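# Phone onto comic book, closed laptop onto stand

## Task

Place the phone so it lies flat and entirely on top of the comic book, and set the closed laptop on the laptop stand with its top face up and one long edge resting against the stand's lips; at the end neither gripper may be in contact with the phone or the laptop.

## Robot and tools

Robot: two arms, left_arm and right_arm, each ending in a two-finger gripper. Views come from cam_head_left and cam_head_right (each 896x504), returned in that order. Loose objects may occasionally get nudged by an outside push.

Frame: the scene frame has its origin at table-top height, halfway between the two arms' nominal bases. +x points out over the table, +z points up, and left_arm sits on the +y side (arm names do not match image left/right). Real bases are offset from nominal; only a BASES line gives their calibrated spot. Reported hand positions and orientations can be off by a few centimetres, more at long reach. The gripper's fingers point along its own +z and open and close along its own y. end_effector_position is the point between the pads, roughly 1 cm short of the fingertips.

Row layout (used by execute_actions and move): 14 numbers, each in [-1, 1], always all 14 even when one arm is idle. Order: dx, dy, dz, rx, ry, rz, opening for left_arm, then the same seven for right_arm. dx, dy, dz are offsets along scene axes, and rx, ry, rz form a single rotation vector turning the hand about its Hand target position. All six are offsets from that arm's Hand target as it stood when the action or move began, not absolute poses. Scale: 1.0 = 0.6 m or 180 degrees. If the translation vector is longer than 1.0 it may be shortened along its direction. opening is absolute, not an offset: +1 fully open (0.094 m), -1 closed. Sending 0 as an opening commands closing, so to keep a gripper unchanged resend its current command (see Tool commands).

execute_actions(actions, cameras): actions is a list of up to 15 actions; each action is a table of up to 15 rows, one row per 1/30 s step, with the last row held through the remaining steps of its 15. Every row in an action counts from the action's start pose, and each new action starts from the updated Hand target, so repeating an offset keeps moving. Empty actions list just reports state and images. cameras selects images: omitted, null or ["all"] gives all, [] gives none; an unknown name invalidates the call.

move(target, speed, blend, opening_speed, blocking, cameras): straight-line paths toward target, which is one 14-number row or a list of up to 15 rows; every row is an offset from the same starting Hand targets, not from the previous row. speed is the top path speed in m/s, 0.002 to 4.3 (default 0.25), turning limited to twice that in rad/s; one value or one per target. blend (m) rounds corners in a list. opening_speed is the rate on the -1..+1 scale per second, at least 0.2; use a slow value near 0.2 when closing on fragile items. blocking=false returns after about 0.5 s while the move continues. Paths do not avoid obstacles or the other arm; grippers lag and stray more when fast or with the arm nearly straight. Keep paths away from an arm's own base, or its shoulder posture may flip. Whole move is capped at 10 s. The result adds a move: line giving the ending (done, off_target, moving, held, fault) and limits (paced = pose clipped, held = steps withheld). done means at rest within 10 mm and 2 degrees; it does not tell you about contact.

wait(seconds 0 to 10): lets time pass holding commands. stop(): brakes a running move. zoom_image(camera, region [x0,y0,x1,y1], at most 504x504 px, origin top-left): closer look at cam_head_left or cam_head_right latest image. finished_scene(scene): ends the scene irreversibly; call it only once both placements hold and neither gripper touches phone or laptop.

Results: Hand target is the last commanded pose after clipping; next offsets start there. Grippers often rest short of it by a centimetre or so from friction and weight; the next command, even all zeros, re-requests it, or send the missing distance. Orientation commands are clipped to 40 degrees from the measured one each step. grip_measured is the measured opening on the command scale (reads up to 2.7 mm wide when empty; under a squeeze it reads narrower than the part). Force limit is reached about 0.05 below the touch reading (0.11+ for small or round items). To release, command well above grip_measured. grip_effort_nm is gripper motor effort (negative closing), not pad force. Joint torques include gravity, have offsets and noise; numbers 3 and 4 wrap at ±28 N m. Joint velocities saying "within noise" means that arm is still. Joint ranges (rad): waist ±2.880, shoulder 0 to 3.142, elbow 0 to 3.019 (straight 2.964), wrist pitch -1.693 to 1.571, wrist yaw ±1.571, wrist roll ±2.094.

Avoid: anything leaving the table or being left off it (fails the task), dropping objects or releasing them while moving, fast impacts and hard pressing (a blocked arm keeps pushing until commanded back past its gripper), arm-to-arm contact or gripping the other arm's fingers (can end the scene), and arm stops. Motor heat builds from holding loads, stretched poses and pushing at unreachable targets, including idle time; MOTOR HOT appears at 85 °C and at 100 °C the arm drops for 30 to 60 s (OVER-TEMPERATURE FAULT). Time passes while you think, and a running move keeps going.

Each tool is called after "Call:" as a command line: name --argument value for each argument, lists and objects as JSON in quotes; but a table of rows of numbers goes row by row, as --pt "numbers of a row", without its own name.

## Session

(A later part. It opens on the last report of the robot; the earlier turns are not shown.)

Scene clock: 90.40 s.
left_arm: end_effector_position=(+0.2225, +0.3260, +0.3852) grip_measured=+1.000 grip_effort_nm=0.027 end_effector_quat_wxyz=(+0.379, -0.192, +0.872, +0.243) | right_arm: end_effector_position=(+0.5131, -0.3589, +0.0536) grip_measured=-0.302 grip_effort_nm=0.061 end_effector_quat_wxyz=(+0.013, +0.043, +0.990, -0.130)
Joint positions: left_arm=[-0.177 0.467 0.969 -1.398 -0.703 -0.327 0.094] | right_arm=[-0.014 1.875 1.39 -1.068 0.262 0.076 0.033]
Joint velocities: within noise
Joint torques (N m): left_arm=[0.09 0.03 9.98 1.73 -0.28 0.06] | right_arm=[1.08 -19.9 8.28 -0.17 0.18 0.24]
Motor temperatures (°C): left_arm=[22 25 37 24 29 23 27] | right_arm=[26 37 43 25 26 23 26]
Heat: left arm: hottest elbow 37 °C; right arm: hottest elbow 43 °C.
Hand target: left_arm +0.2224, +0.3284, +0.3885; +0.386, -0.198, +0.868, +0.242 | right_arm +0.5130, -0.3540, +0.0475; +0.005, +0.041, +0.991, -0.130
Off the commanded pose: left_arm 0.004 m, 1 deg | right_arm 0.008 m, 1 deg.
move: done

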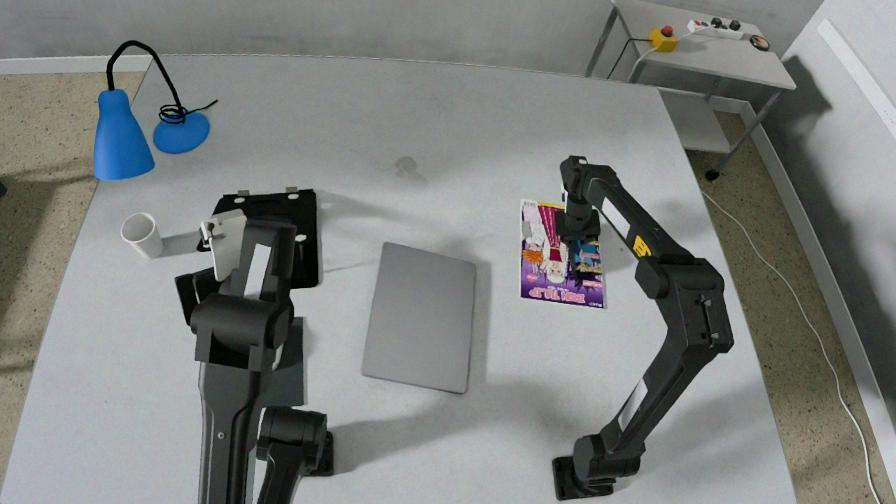

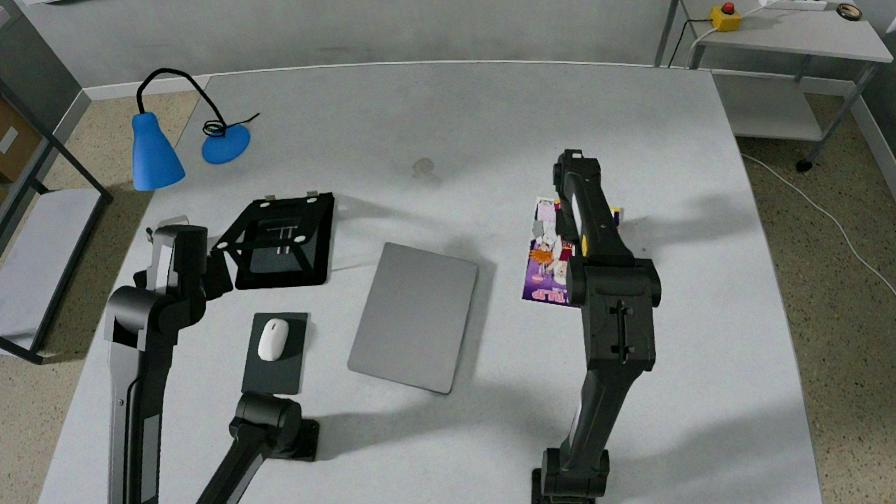

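Call:
move --pt "0 0 0 0 0 0 1 0 0.0 0.0 0 0 0 -0.3" --pt "0 0 0 0 0 0 1 0 0.0 0.0 0 0 0 1" --speed 0.05 --opening_speed 0.3 --cameras '["cam_head_left","cam_head_right"]'

Call:
zoom_image --camera "cam_head_left" --region '[480, 160, 660, 320]'

Call:
zoom_image --camera "cam_head_right" --region '[490, 160, 670, 320]'

Scene clock: 100.87 s.
left_arm: end_effector_position=(+0.2225, +0.3260, +0.3852) grip_measured=+1.000 grip_effort_nm=0.027 end_effector_quat_wxyz=(+0.379, -0.192, +0.872, +0.243) | right_arm: end_effector_position=(+0.5131, -0.3589, +0.0536) grip_measured=+0.998 grip_effort_nm=0.056 end_effector_quat_wxyz=(+0.013, +0.043, +0.990, -0.130)
Joint positions: left_arm=[-0.177 0.467 0.969 -1.398 -0.703 -0.327 0.094] | right_arm=[-0.014 1.875 1.39 -1.068 0.262 0.076 0.094]
Joint velocities: within noise
Joint torques (N m): left_arm=[0.44 0.09 9.98 1.89 -0.3 0.1] | right_arm=[1.03 -19.84 8.25 -0.16 0.19 0.24]
Motor temperatures (°C): left_arm=[22 25 37 24 29 23 27] | right_arm=[26 38 43 25 26 23 25]
Heat: left arm: hottest elbow 37 °C; right arm: hottest elbow 43 °C.
Hand target: left_arm +0.2224, +0.3284, +0.3885; +0.386, -0.198, +0.868, +0.242 | right_arm +0.5130, -0.3540, +0.0475; +0.005, +0.041, +0.991, -0.130
Off the commanded pose: left_arm 0.004 m, 1 deg | right_arm 0.008 m, 1 deg.
move: done

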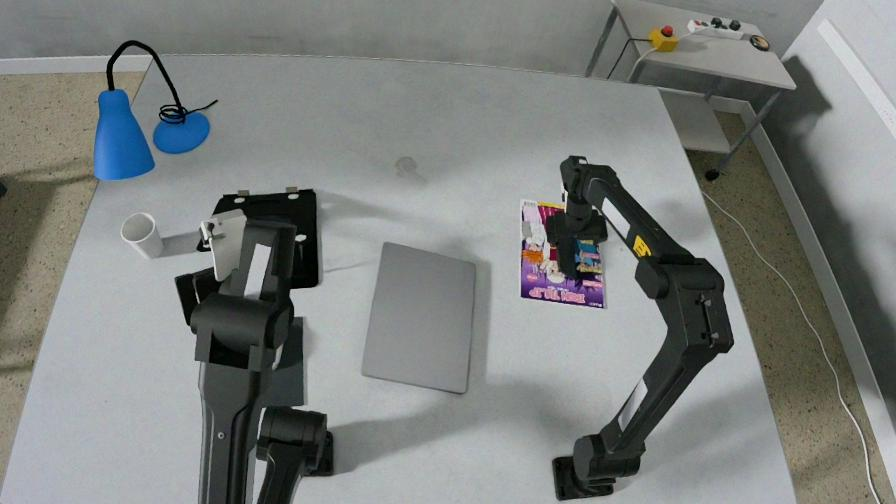

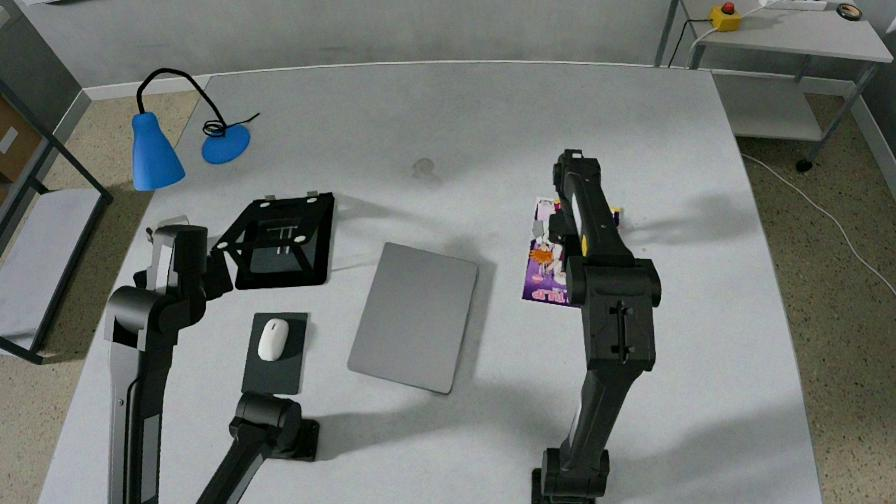

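Scaled by 2.800.

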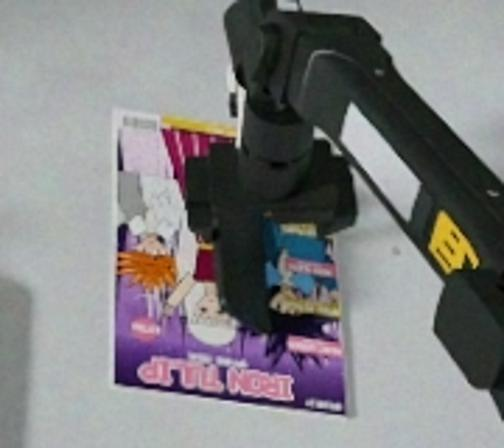

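Scaled by 2.800.

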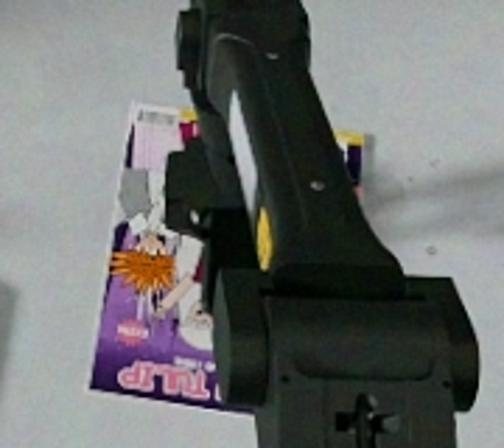

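Call:
move --target '[0,0,0,0,0,0,1,0,0.08,-0.03,0,0,0,1]' --speed 0.03 --cameras '["cam_head_left","cam_head_right"]'

Call:
zoom_image --camera "cam_head_left" --region '[480, 160, 660, 320]'

Call:
zoom_image --camera "cam_head_right" --region '[490, 160, 670, 320]'

Scene clock: 105.47 s.
left_arm: end_effector_position=(+0.2225, +0.3260, +0.3852) grip_measured=+1.000 grip_effort_nm=0.022 end_effector_quat_wxyz=(+0.379, -0.192, +0.872, +0.243) | right_arm: end_effector_position=(+0.5144, -0.3125, +0.0476) grip_measured=+0.999 grip_effort_nm=0.056 end_effector_quat_wxyz=(+0.019, +0.044, +0.990, -0.129)
Joint positions: left_arm=[-0.177 0.467 0.969 -1.398 -0.703 -0.327 0.094] | right_arm=[0.072 1.886 1.39 -1.068 0.262 0.166 0.094]
Joint velocities: within noise
Joint torques (N m): left_arm=[-0.5 0.09 9.85 1.98 -0.27 0.07] | right_arm=[1.2 -18.37 7.77 0.24 0.17 0.28]
Motor temperatures (°C): left_arm=[22 25 37 24 29 23 27] | right_arm=[26 38 43 25 26 23 25]
Heat: left arm: hottest elbow 37 °C; right arm: hottest elbow 43 °C.
Hand target: left_arm +0.2224, +0.3284, +0.3885; +0.386, -0.198, +0.868, +0.242 | right_arm +0.5130, -0.3060, +0.0294; +0.005, +0.041, +0.991, -0.130
Off the commanded pose: left_arm 0.004 m, 1 deg | right_arm 0.019 m, 2 deg.
move: off_target (right_arm)

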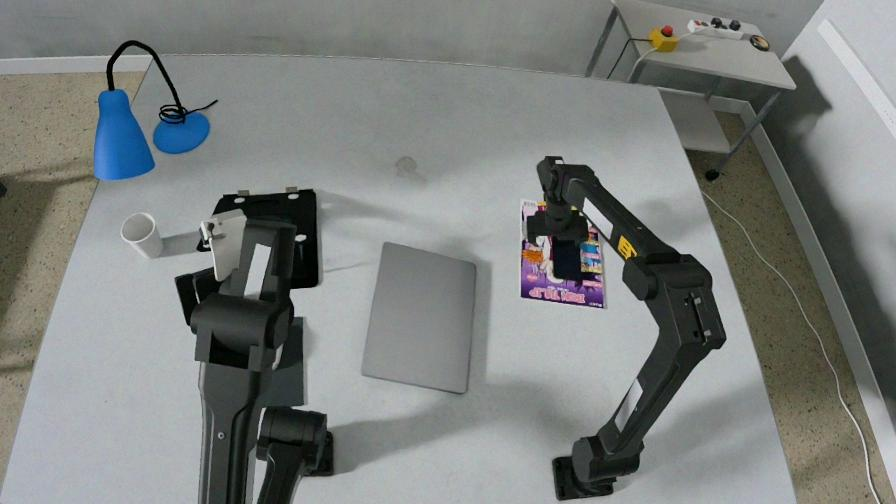

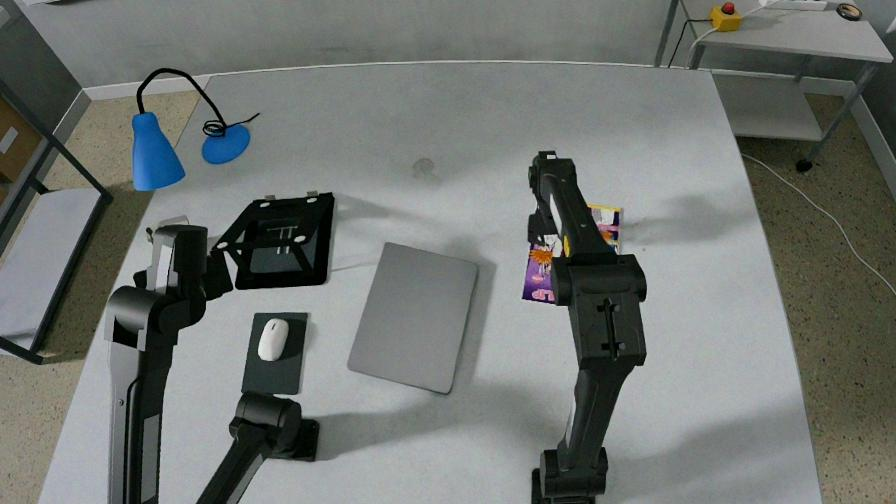

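Scaled by 2.800.

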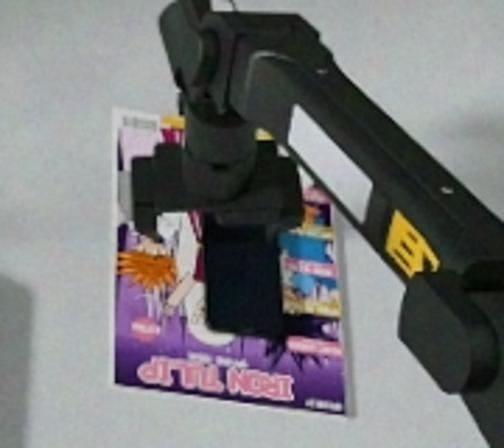

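Scaled by 2.800.

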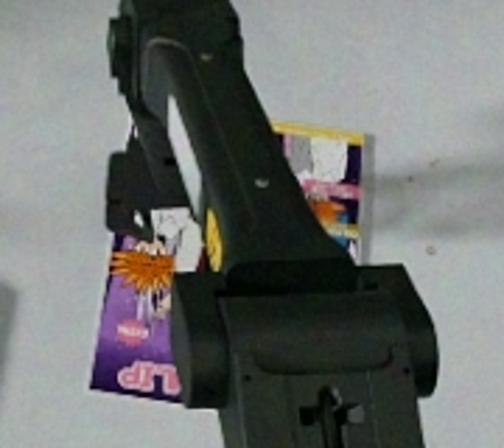

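Call:
move --pt "0 0 0 0 0 0 1 0 0 0.25 0 0 0 1" --pt "0 0 0 0 0 0 1 -0.4 -0.35 0.4 0.083 0 0 1" --speed '[0.12,0.3]' --blend '[0.03,0]'

Call:
zoom_image --camera "cam_head_left" --region '[480, 160, 660, 320]'

Scene clock: 111.73 s.
left_arm: end_effector_position=(+0.2225, +0.3260, +0.3852) grip_measured=+1.000 grip_effort_nm=0.022 end_effector_quat_wxyz=(+0.379, -0.192, +0.872, +0.243) | right_arm: end_effector_position=(+0.2762, -0.5145, +0.2694) grip_measured=+0.999 grip_effort_nm=0.066 end_effector_quat_wxyz=(+0.004, +0.041, +0.999, -0.004)
Joint positions: left_arm=[-0.177 0.467 0.969 -1.398 -0.703 -0.327 0.094] | right_arm=[-0.595 1.293 1.298 -1.566 0.003 -0.508 0.094]
Joint velocities: within noise
Joint torques (N m): left_arm=[-0.21 0.09 9.89 1.95 -0.31 0.03] | right_arm=[-0.15 -11.75 8.92 -0.14 -0.07 0.09]
Motor temperatures (°C): left_arm=[22 25 37 24 29 23 27] | right_arm=[26 38 43 25 26 23 25]
Heat: left arm: hottest elbow 37 °C; right arm: hottest elbow 43 °C.
Hand target: left_arm +0.2224, +0.3284, +0.3885; +0.386, -0.198, +0.868, +0.242 | right_arm +0.2729, -0.5159, +0.2693; +0.000, +0.041, +0.999, +0.000
Off the commanded pose: left_arm 0.004 m, 1 deg | right_arm 0.004 m, 1 deg.
move: done

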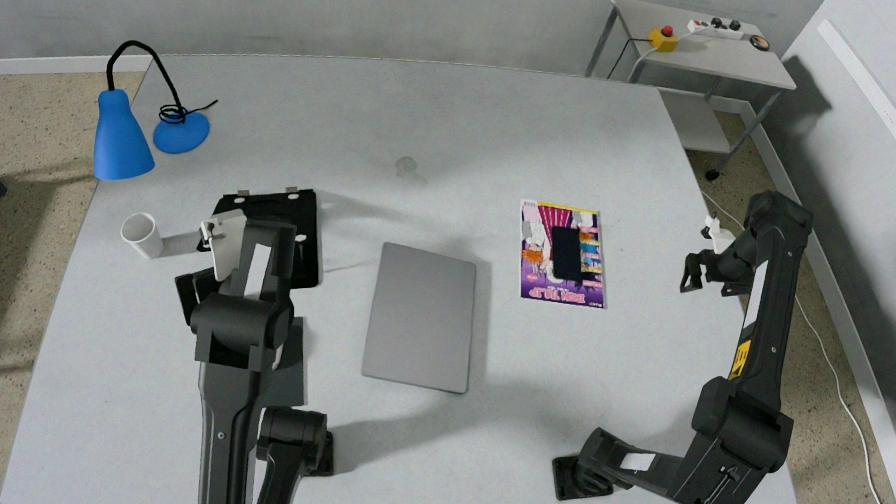

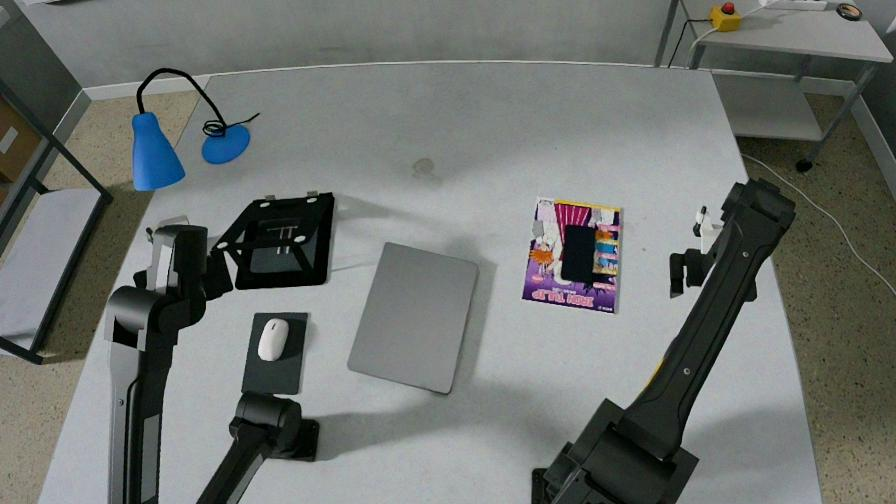

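Scaled by 2.800.

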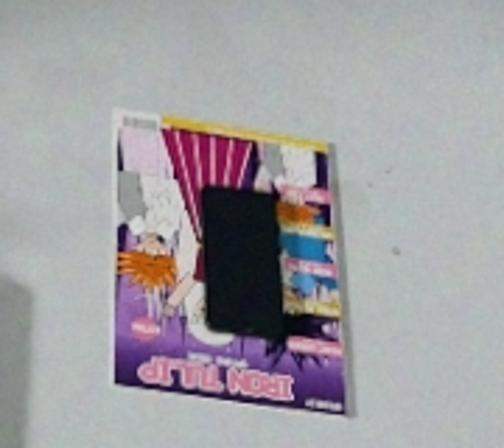

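Call:
move --pt "0.418 -0.331 -0.35 -0.161 0.257 -0.132 -1 0 0 0 0 0 0 1" --pt "0.418 -0.331 -0.53 -0.161 0.257 -0.132 -1 0 0 0 0 0 0 1" --speed 0.25

Call:
zoom_image --camera "cam_head_left" --region '[320, 160, 500, 420]'

Call:
zoom_image --camera "cam_head_right" --region '[320, 160, 500, 420]'

Scene clock: 132.43 s.
left_arm: end_effector_position=(+0.4724, +0.1367, +0.0699) grip_measured=-0.981 grip_effort_nm=-1.004 end_effector_quat_wxyz=(-0.005, -0.011, +1.000, +0.003) | right_arm: end_effector_position=(+0.2762, -0.5145, +0.2694) grip_measured=+0.999 grip_effort_nm=0.061 end_effector_quat_wxyz=(+0.004, +0.040, +0.999, -0.004)
Joint positions: left_arm=[-0.264 1.66 1.152 -1.074 -0.003 -0.259 0.001] | right_arm=[-0.595 1.293 1.298 -1.566 0.003 -0.509 0.094]
Joint velocities: within noise
Joint torques (N m): left_arm=[-2.84 -14.68 8.72 0.72 0.07 0.14] | right_arm=[-0.15 -11.63 8.88 -0.18 -0.07 0.09]
Motor temperatures (°C): left_arm=[22 25 38 24 29 23 27] | right_arm=[26 37 43 25 26 23 25]
Heat: left arm: hottest elbow 38 °C; right arm: hottest elbow 43 °C.
Hand target: left_arm +0.4732, +0.1297, +0.0705; +0.001, +0.000, +1.000, +0.000 | right_arm +0.2729, -0.5159, +0.2693; +0.000, +0.041, +0.999, +0.000
Off the commanded pose: left_arm 0.007 m, 2 deg | right_arm 0.004 m, 1 deg.
move: done

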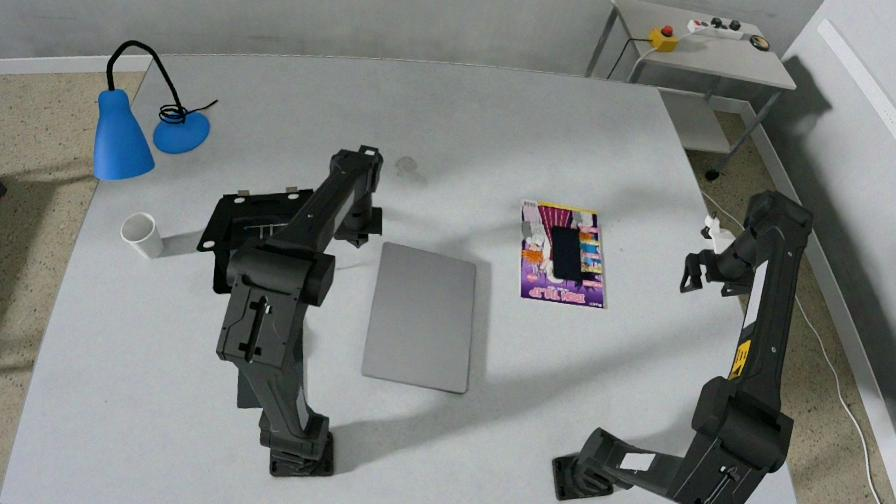

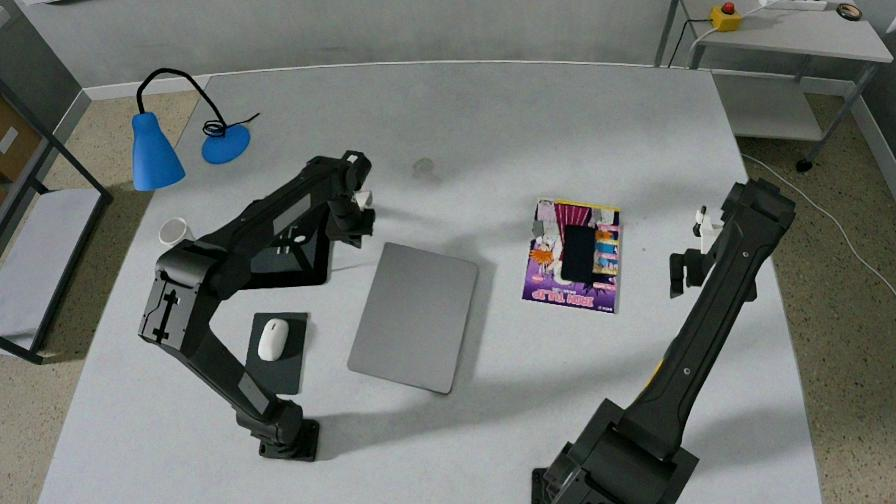

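Scaled by 1.938.

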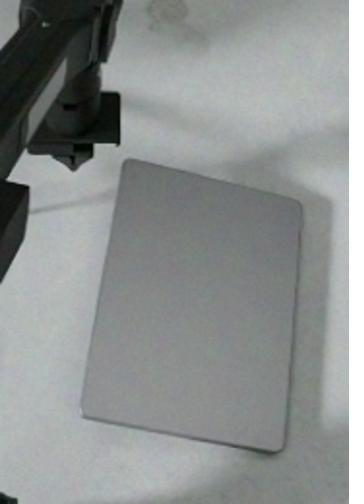

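Scaled by 1.938.

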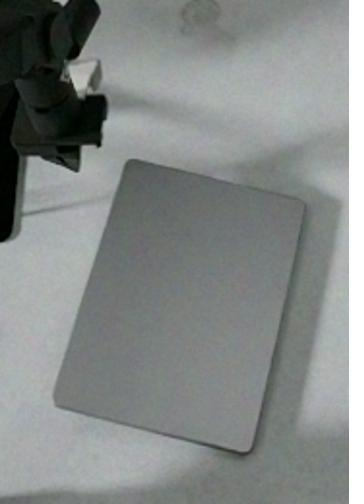

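Call:
move --pt "0 0.005 -0.095 0 0 0 -1 0 0 0 0 0 0 1" --pt "0.003 -0.073 -0.095 0 0 0 -1 0 0 0 0 0 0 1" --pt "0.028 -0.166 -0.095 0 0 0 -1 0 0 0 0 0 0 1" --pt "0.031 -0.241 -0.095 0 0 0 -1 0 0 0 0 0 0 1" --speed 0.07 --blend '[0,0.01,0.02,0]'

Call:
zoom_image --camera "cam_head_left" --region '[320, 160, 540, 420]'

Call:
zoom_image --camera "cam_head_right" --region '[320, 160, 540, 420]'

Scene clock: 140.53 s.
left_arm: end_effector_position=(+0.4809, +0.0041, +0.0126) grip_measured=-0.981 grip_effort_nm=-0.999 end_effector_quat_wxyz=(-0.004, -0.004, +1.000, +0.005) | right_arm: end_effector_position=(+0.2762, -0.5145, +0.2694) grip_measured=+0.999 grip_effort_nm=0.066 end_effector_quat_wxyz=(+0.004, +0.040, +0.999, -0.004)
Joint positions: left_arm=[-0.517 1.865 1.268 -0.986 -0.005 -0.497 0.001] | right_arm=[-0.595 1.293 1.298 -1.566 0.003 -0.509 0.094]
Joint velocities: within noise
Joint torques (N m): left_arm=[-3.19 -15.33 12.97 0.1 0.13 -0.1] | right_arm=[-0.21 -11.69 8.9 -0.18 -0.07 0.09]
Motor temperatures (°C): left_arm=[22 26 38 24 28 23 28] | right_arm=[26 37 43 25 26 23 25]
Heat: left arm: hottest elbow 38 °C; right arm: hottest elbow 43 °C.
Hand target: left_arm +0.4917, -0.0149, +0.0134; +0.001, +0.000, +1.000, +0.000 | right_arm +0.2729, -0.5159, +0.2693; +0.000, +0.041, +0.999, +0.000
Off the commanded pose: left_arm 0.022 m, 1 deg | right_arm 0.004 m, 1 deg.
move: off_target (left_arm)

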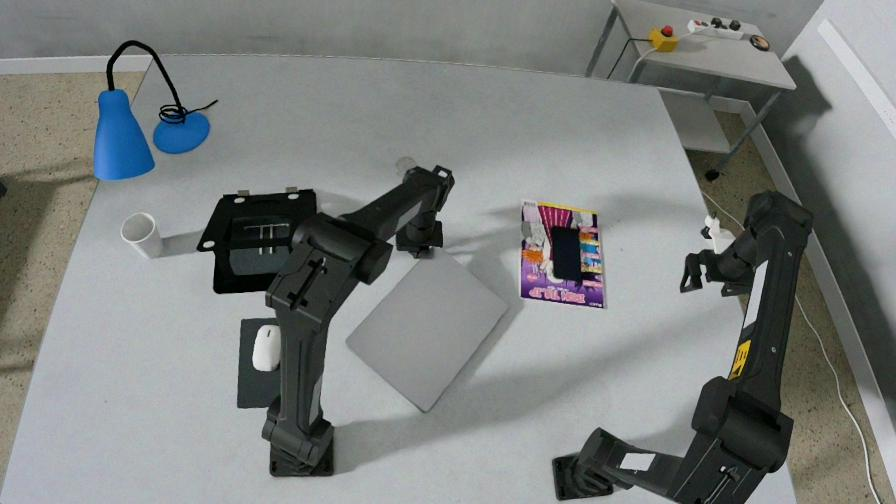

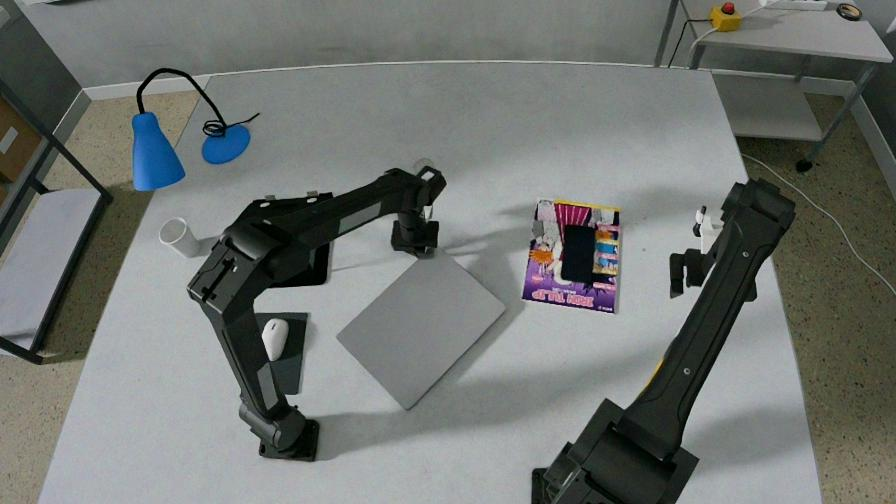

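Scaled by 1.938.

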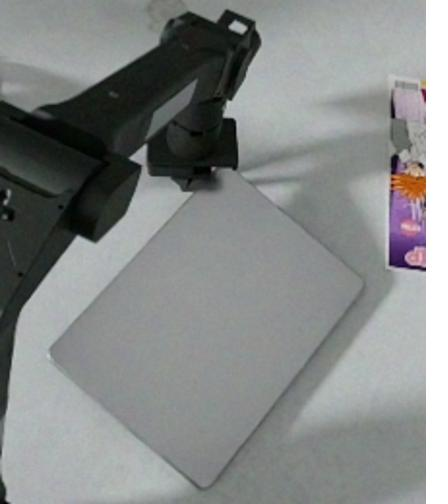

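Scaled by 1.938.

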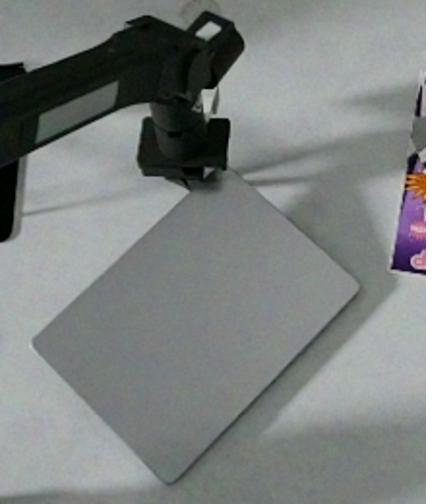

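Call:
move --pt "-0.008 -0.075 0 0 0 0 -1 0 0 0 0 0 0 1" --pt "-0.04 -0.158 0 0 0 0 -1 0 0 0 0 0 0 1" --pt "-0.085 -0.215 0 0 0 0 -1 0 0 0 0 0 0 1" --speed 0.07 --blend '[0.02,0.02,0]'

Call:
zoom_image --camera "cam_head_left" --region '[320, 160, 540, 420]'

Call:
zoom_image --camera "cam_head_right" --region '[320, 160, 540, 420]'

Scene clock: 153.07 s.
left_arm: end_effector_position=(+0.4365, -0.1248, +0.0135) grip_measured=-0.981 grip_effort_nm=-0.994 end_effector_quat_wxyz=(-0.001, -0.004, +1.000, +0.004) | right_arm: end_effector_position=(+0.2762, -0.5145, +0.2694) grip_measured=+0.999 grip_effort_nm=0.061 end_effector_quat_wxyz=(+0.004, +0.040, +0.999, -0.004)
Joint positions: left_arm=[-0.765 1.944 1.396 -1.03 -0.005 -0.745 0.001] | right_arm=[-0.595 1.293 1.298 -1.566 0.003 -0.509 0.094]
Joint velocities: within noise
Joint torques (N m): left_arm=[-3.25 -17.26 13.08 0.17 0.07 -0.12] | right_arm=[-0.21 -11.69 8.91 -0.18 -0.07 0.09]
Motor temperatures (°C): left_arm=[22 26 40 24 28 23 28] | right_arm=[26 37 42 25 26 23 25]
Heat: left arm: hottest elbow 40 °C; right arm: hottest elbow 42 °C.
Hand target: left_arm +0.4408, -0.1439, +0.0136; +0.001, +0.000, +1.000, +0.000 | right_arm +0.2729, -0.5159, +0.2693; +0.000, +0.041, +0.999, +0.000
Off the commanded pose: left_arm 0.020 m, 1 deg | right_arm 0.004 m, 1 deg.
move: off_target (left_arm)

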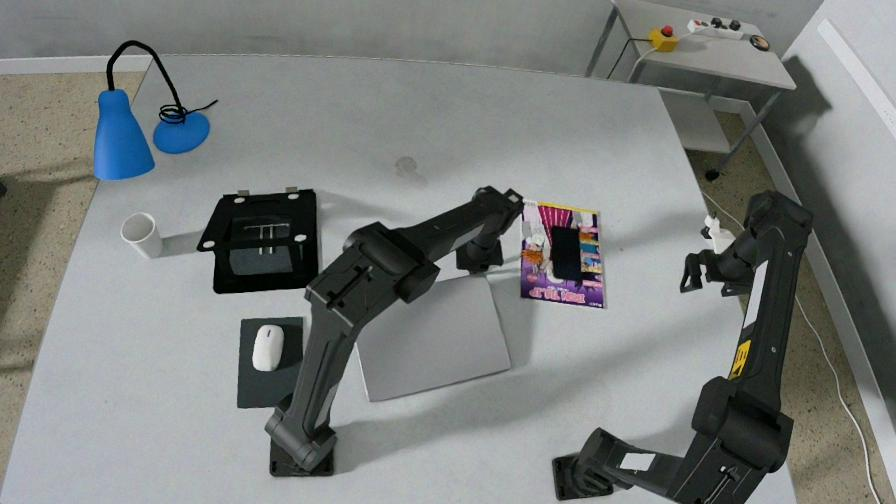

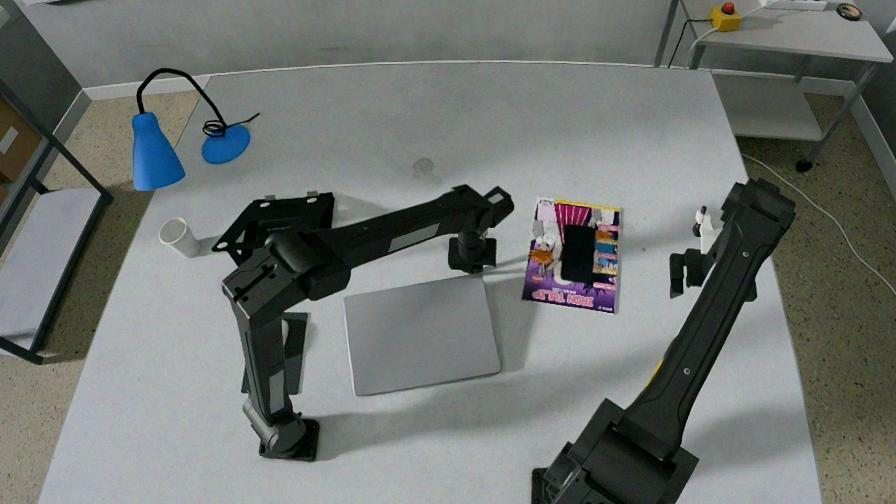

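Scaled by 1.938.

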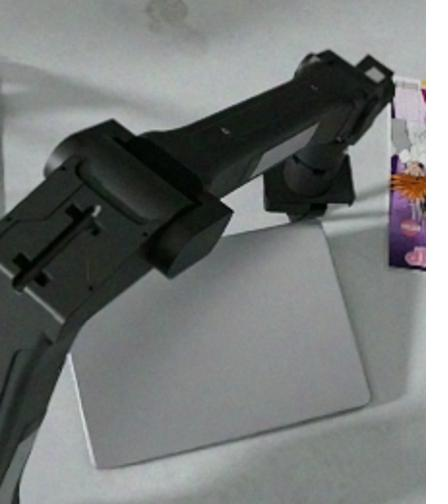

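Scaled by 1.938.

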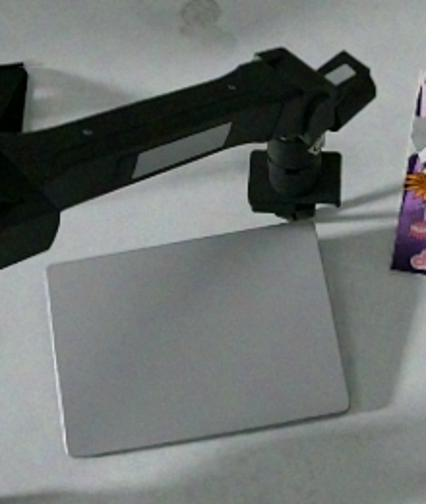

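Call:
move --pt "0.05 0.06 0.02 0 0 0 -1 0 0 0 0 0 0 1" --pt "0.05 0.06 0.3 0 0 0 -1 0 0 0 0 0 0 1" --pt "-0.1 0.7 0.4 0 0 0 -1 0 0 0 0 0 0 1" --speed 0.25 --blend '[0.01,0.05,0]'

Call:
zoom_image --camera "cam_head_left" --region '[180, 170, 340, 310]'

Call:
zoom_image --camera "cam_head_right" --region '[190, 170, 350, 310]'

Call:
zoom_image --camera "cam_head_left" --region '[320, 220, 540, 420]'

Scene clock: 163.27 s.
left_arm: end_effector_position=(+0.3861, +0.2728, +0.2501) grip_measured=-0.981 grip_effort_nm=-0.994 end_effector_quat_wxyz=(+0.000, +0.001, +1.000, +0.001) | right_arm: end_effector_position=(+0.2762, -0.5145, +0.2694) grip_measured=+0.999 grip_effort_nm=0.061 end_effector_quat_wxyz=(+0.004, +0.040, +0.999, -0.004)
Joint positions: left_arm=[0.056 1.272 1.229 -1.528 -0.003 0.086 0.001] | right_arm=[-0.595 1.293 1.298 -1.566 0.003 -0.509 0.094]
Joint velocities: within noise
Joint torques (N m): left_arm=[-0.5 -11.69 9.69 0.12 0.12 0.07] | right_arm=[-0.15 -11.69 8.9 -0.16 -0.06 0.09]
Motor temperatures (°C): left_arm=[22 27 40 24 28 23 28] | right_arm=[26 37 42 25 26 23 25]
Heat: left arm: hottest elbow 40 °C; right arm: hottest elbow 42 °C.
Hand target: left_arm +0.3808, +0.2761, +0.2536; +0.001, +0.000, +1.000, +0.000 | right_arm +0.2729, -0.5159, +0.2693; +0.000, +0.041, +0.999, +0.000
Off the commanded pose: left_arm 0.007 m, 0 deg | right_arm 0.004 m, 1 deg.
move: done

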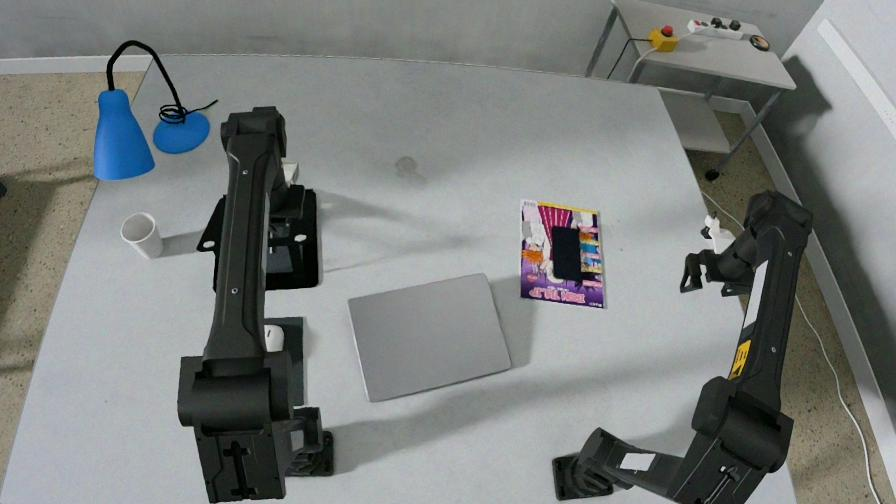

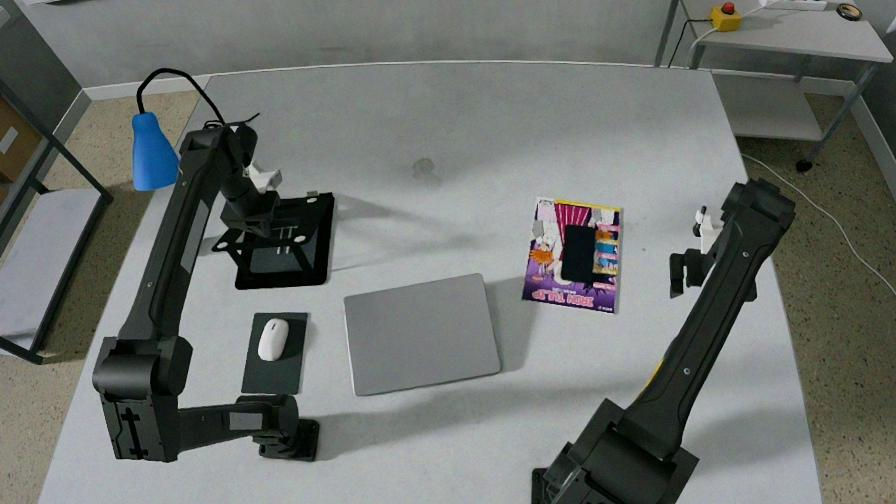

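Scaled by 3.150.

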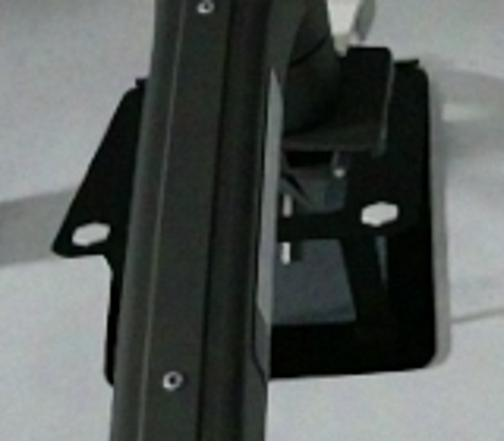

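Scaled by 3.150.

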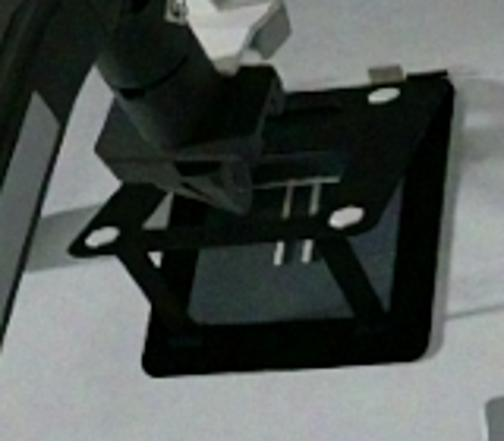

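Scaled by 2.291.

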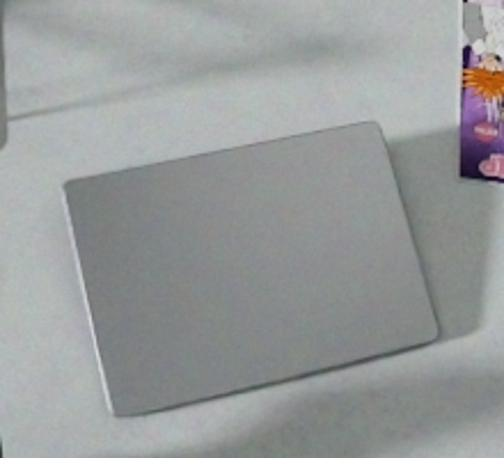

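Call:
move --target '[-0.1,-0.45,0.05,0,0,0,-1,0,0,0,0,0,0,1]' --speed 0.3 --cameras '["cam_head_left","cam_head_right"]'

Call:
zoom_image --camera "cam_head_left" --region '[190, 180, 330, 300]'

Call:
zoom_image --camera "cam_head_right" --region '[200, 180, 340, 300]'

Scene clock: 175.00 s.
left_arm: end_effector_position=(+0.3093, +0.0194, +0.2604) grip_measured=-0.981 grip_effort_nm=-0.994 end_effector_quat_wxyz=(-0.020, +0.000, +1.000, +0.014) | right_arm: end_effector_position=(+0.2762, -0.5145, +0.2694) grip_measured=+0.999 grip_effort_nm=0.061 end_effector_quat_wxyz=(+0.004, +0.040, +0.999, -0.004)
Joint positions: left_arm=[-0.702 1.303 1.283 -1.599 0.003 -0.673 0.001] | right_arm=[-0.595 1.293 1.298 -1.566 0.003 -0.509 0.094]
Joint velocities: within noise
Joint torques (N m): left_arm=[-2.02 -10.05 16.58 -0.03 -0.18 -0.12] | right_arm=[-0.15 -11.75 8.91 -0.16 -0.06 0.09]
Motor temperatures (°C): left_arm=[22 27 40 24 28 23 28] | right_arm=[26 36 42 25 25 23 25]
Heat: left arm: hottest elbow 40 °C; right arm: hottest elbow 42 °C.
Hand target: left_arm +0.3208, +0.0060, +0.2836; +0.001, +0.000, +1.000, +0.000 | right_arm +0.2729, -0.5159, +0.2693; +0.000, +0.041, +0.999, +0.000
Off the commanded pose: left_arm 0.029 m, 3 deg | right_arm 0.004 m, 1 deg.
move: off_target (left_arm)

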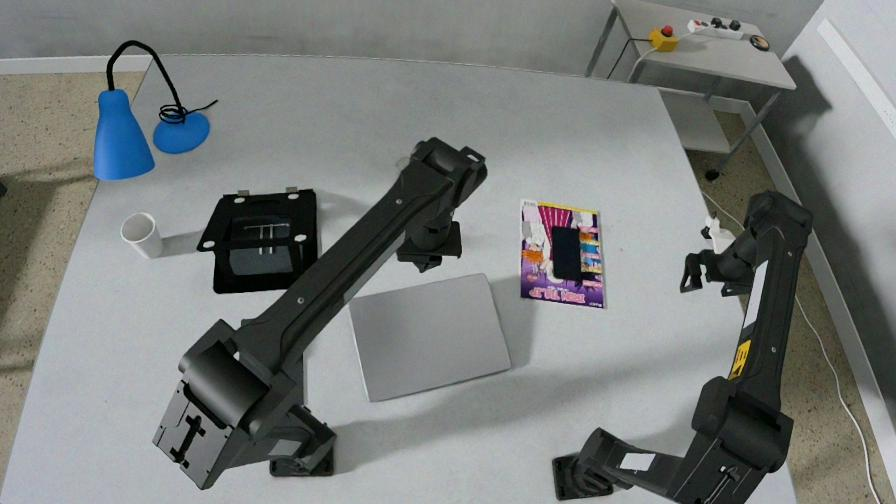

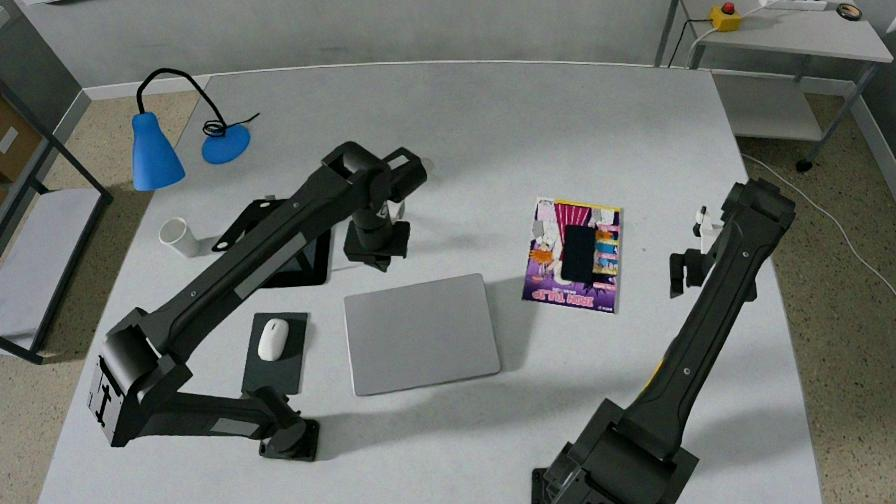

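Scaled by 3.600.

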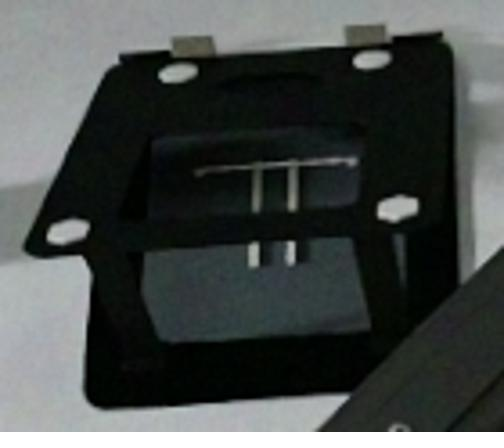

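Scaled by 3.600.

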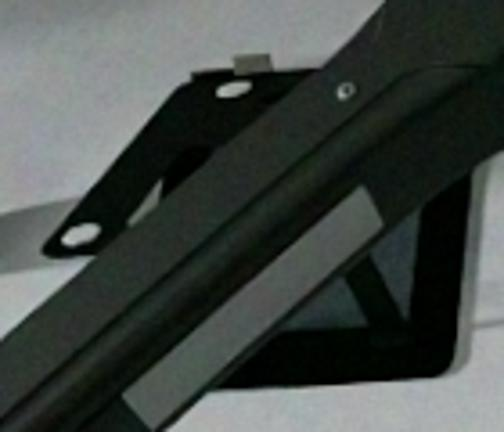

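Call:
move --pt "0.324 0.565 -0.12 0 0 0 -1 0 0 0 0 0 0 1" --pt "0.324 0.565 -0.25 0 0 0 -1 0 0 0 0 0 0 1" --speed '[0.3,0.15]' --cameras '["cam_head_left","cam_head_right"]'

Call:
zoom_image --camera "cam_head_right" --region '[190, 150, 350, 310]'

Call:
zoom_image --camera "cam_head_left" --region '[180, 150, 340, 310]'

Scene clock: 184.70 s.
left_arm: end_effector_position=(+0.5147, +0.3437, +0.1378) grip_measured=-0.981 grip_effort_nm=-0.999 end_effector_quat_wxyz=(+0.000, -0.003, +1.000, +0.001) | right_arm: end_effector_position=(+0.2762, -0.5145, +0.2694) grip_measured=+0.999 grip_effort_nm=0.061 end_effector_quat_wxyz=(+0.004, +0.040, +0.999, -0.004)
Joint positions: left_arm=[0.177 1.68 1.372 -1.263 -0.003 0.199 0.001] | right_arm=[-0.595 1.293 1.298 -1.566 0.003 -0.509 0.094]
Joint velocities: within noise
Joint torques (N m): left_arm=[-0.5 -16.26 9.05 0.73 0.1 0.1] | right_arm=[-0.15 -11.69 8.91 -0.14 -0.07 0.09]
Motor temperatures (°C): left_arm=[22 27 40 24 28 23 28] | right_arm=[26 36 42 25 25 23 25]
Heat: left arm: hottest elbow 40 °C; right arm: hottest elbow 42 °C.
Hand target: left_arm +0.5152, +0.3451, +0.1337; +0.001, +0.000, +1.000, +0.000 | right_arm +0.2729, -0.5159, +0.2693; +0.000, +0.041, +0.999, +0.000
Off the commanded pose: left_arm 0.004 m, 0 deg | right_arm 0.004 m, 1 deg.
move: done

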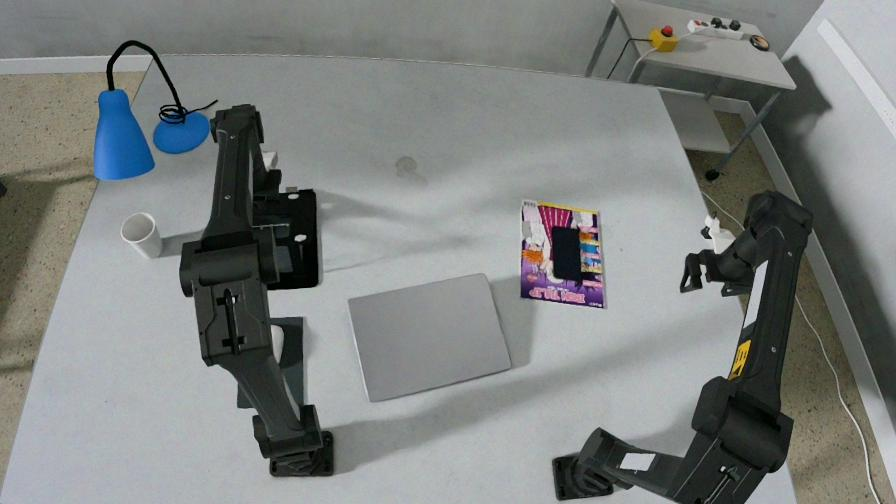

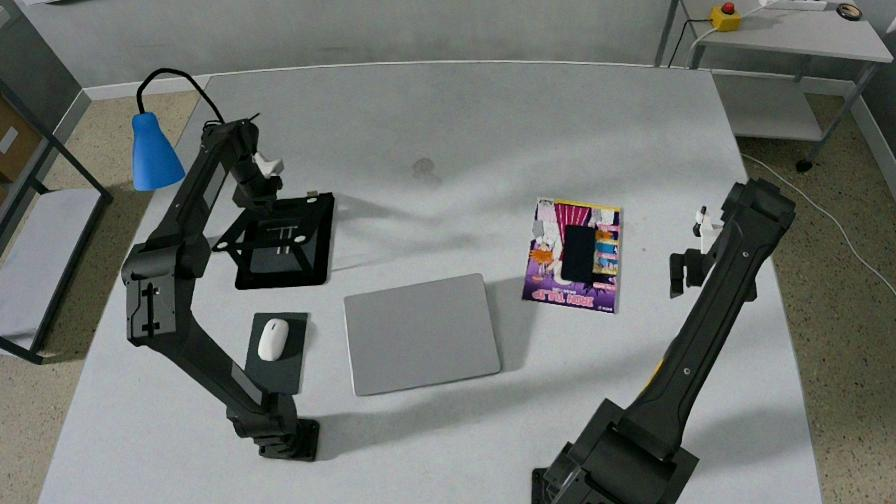

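Scaled by 3.150.

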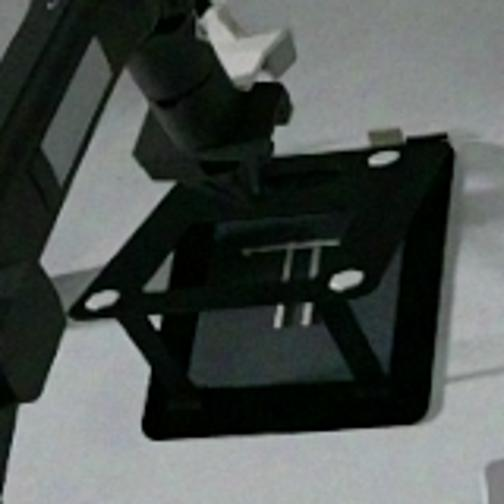

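Scaled by 3.150.

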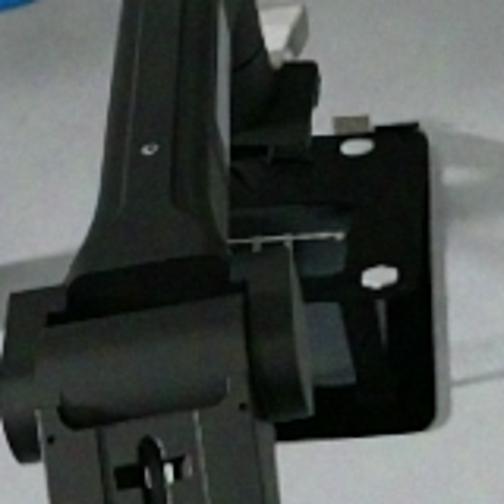

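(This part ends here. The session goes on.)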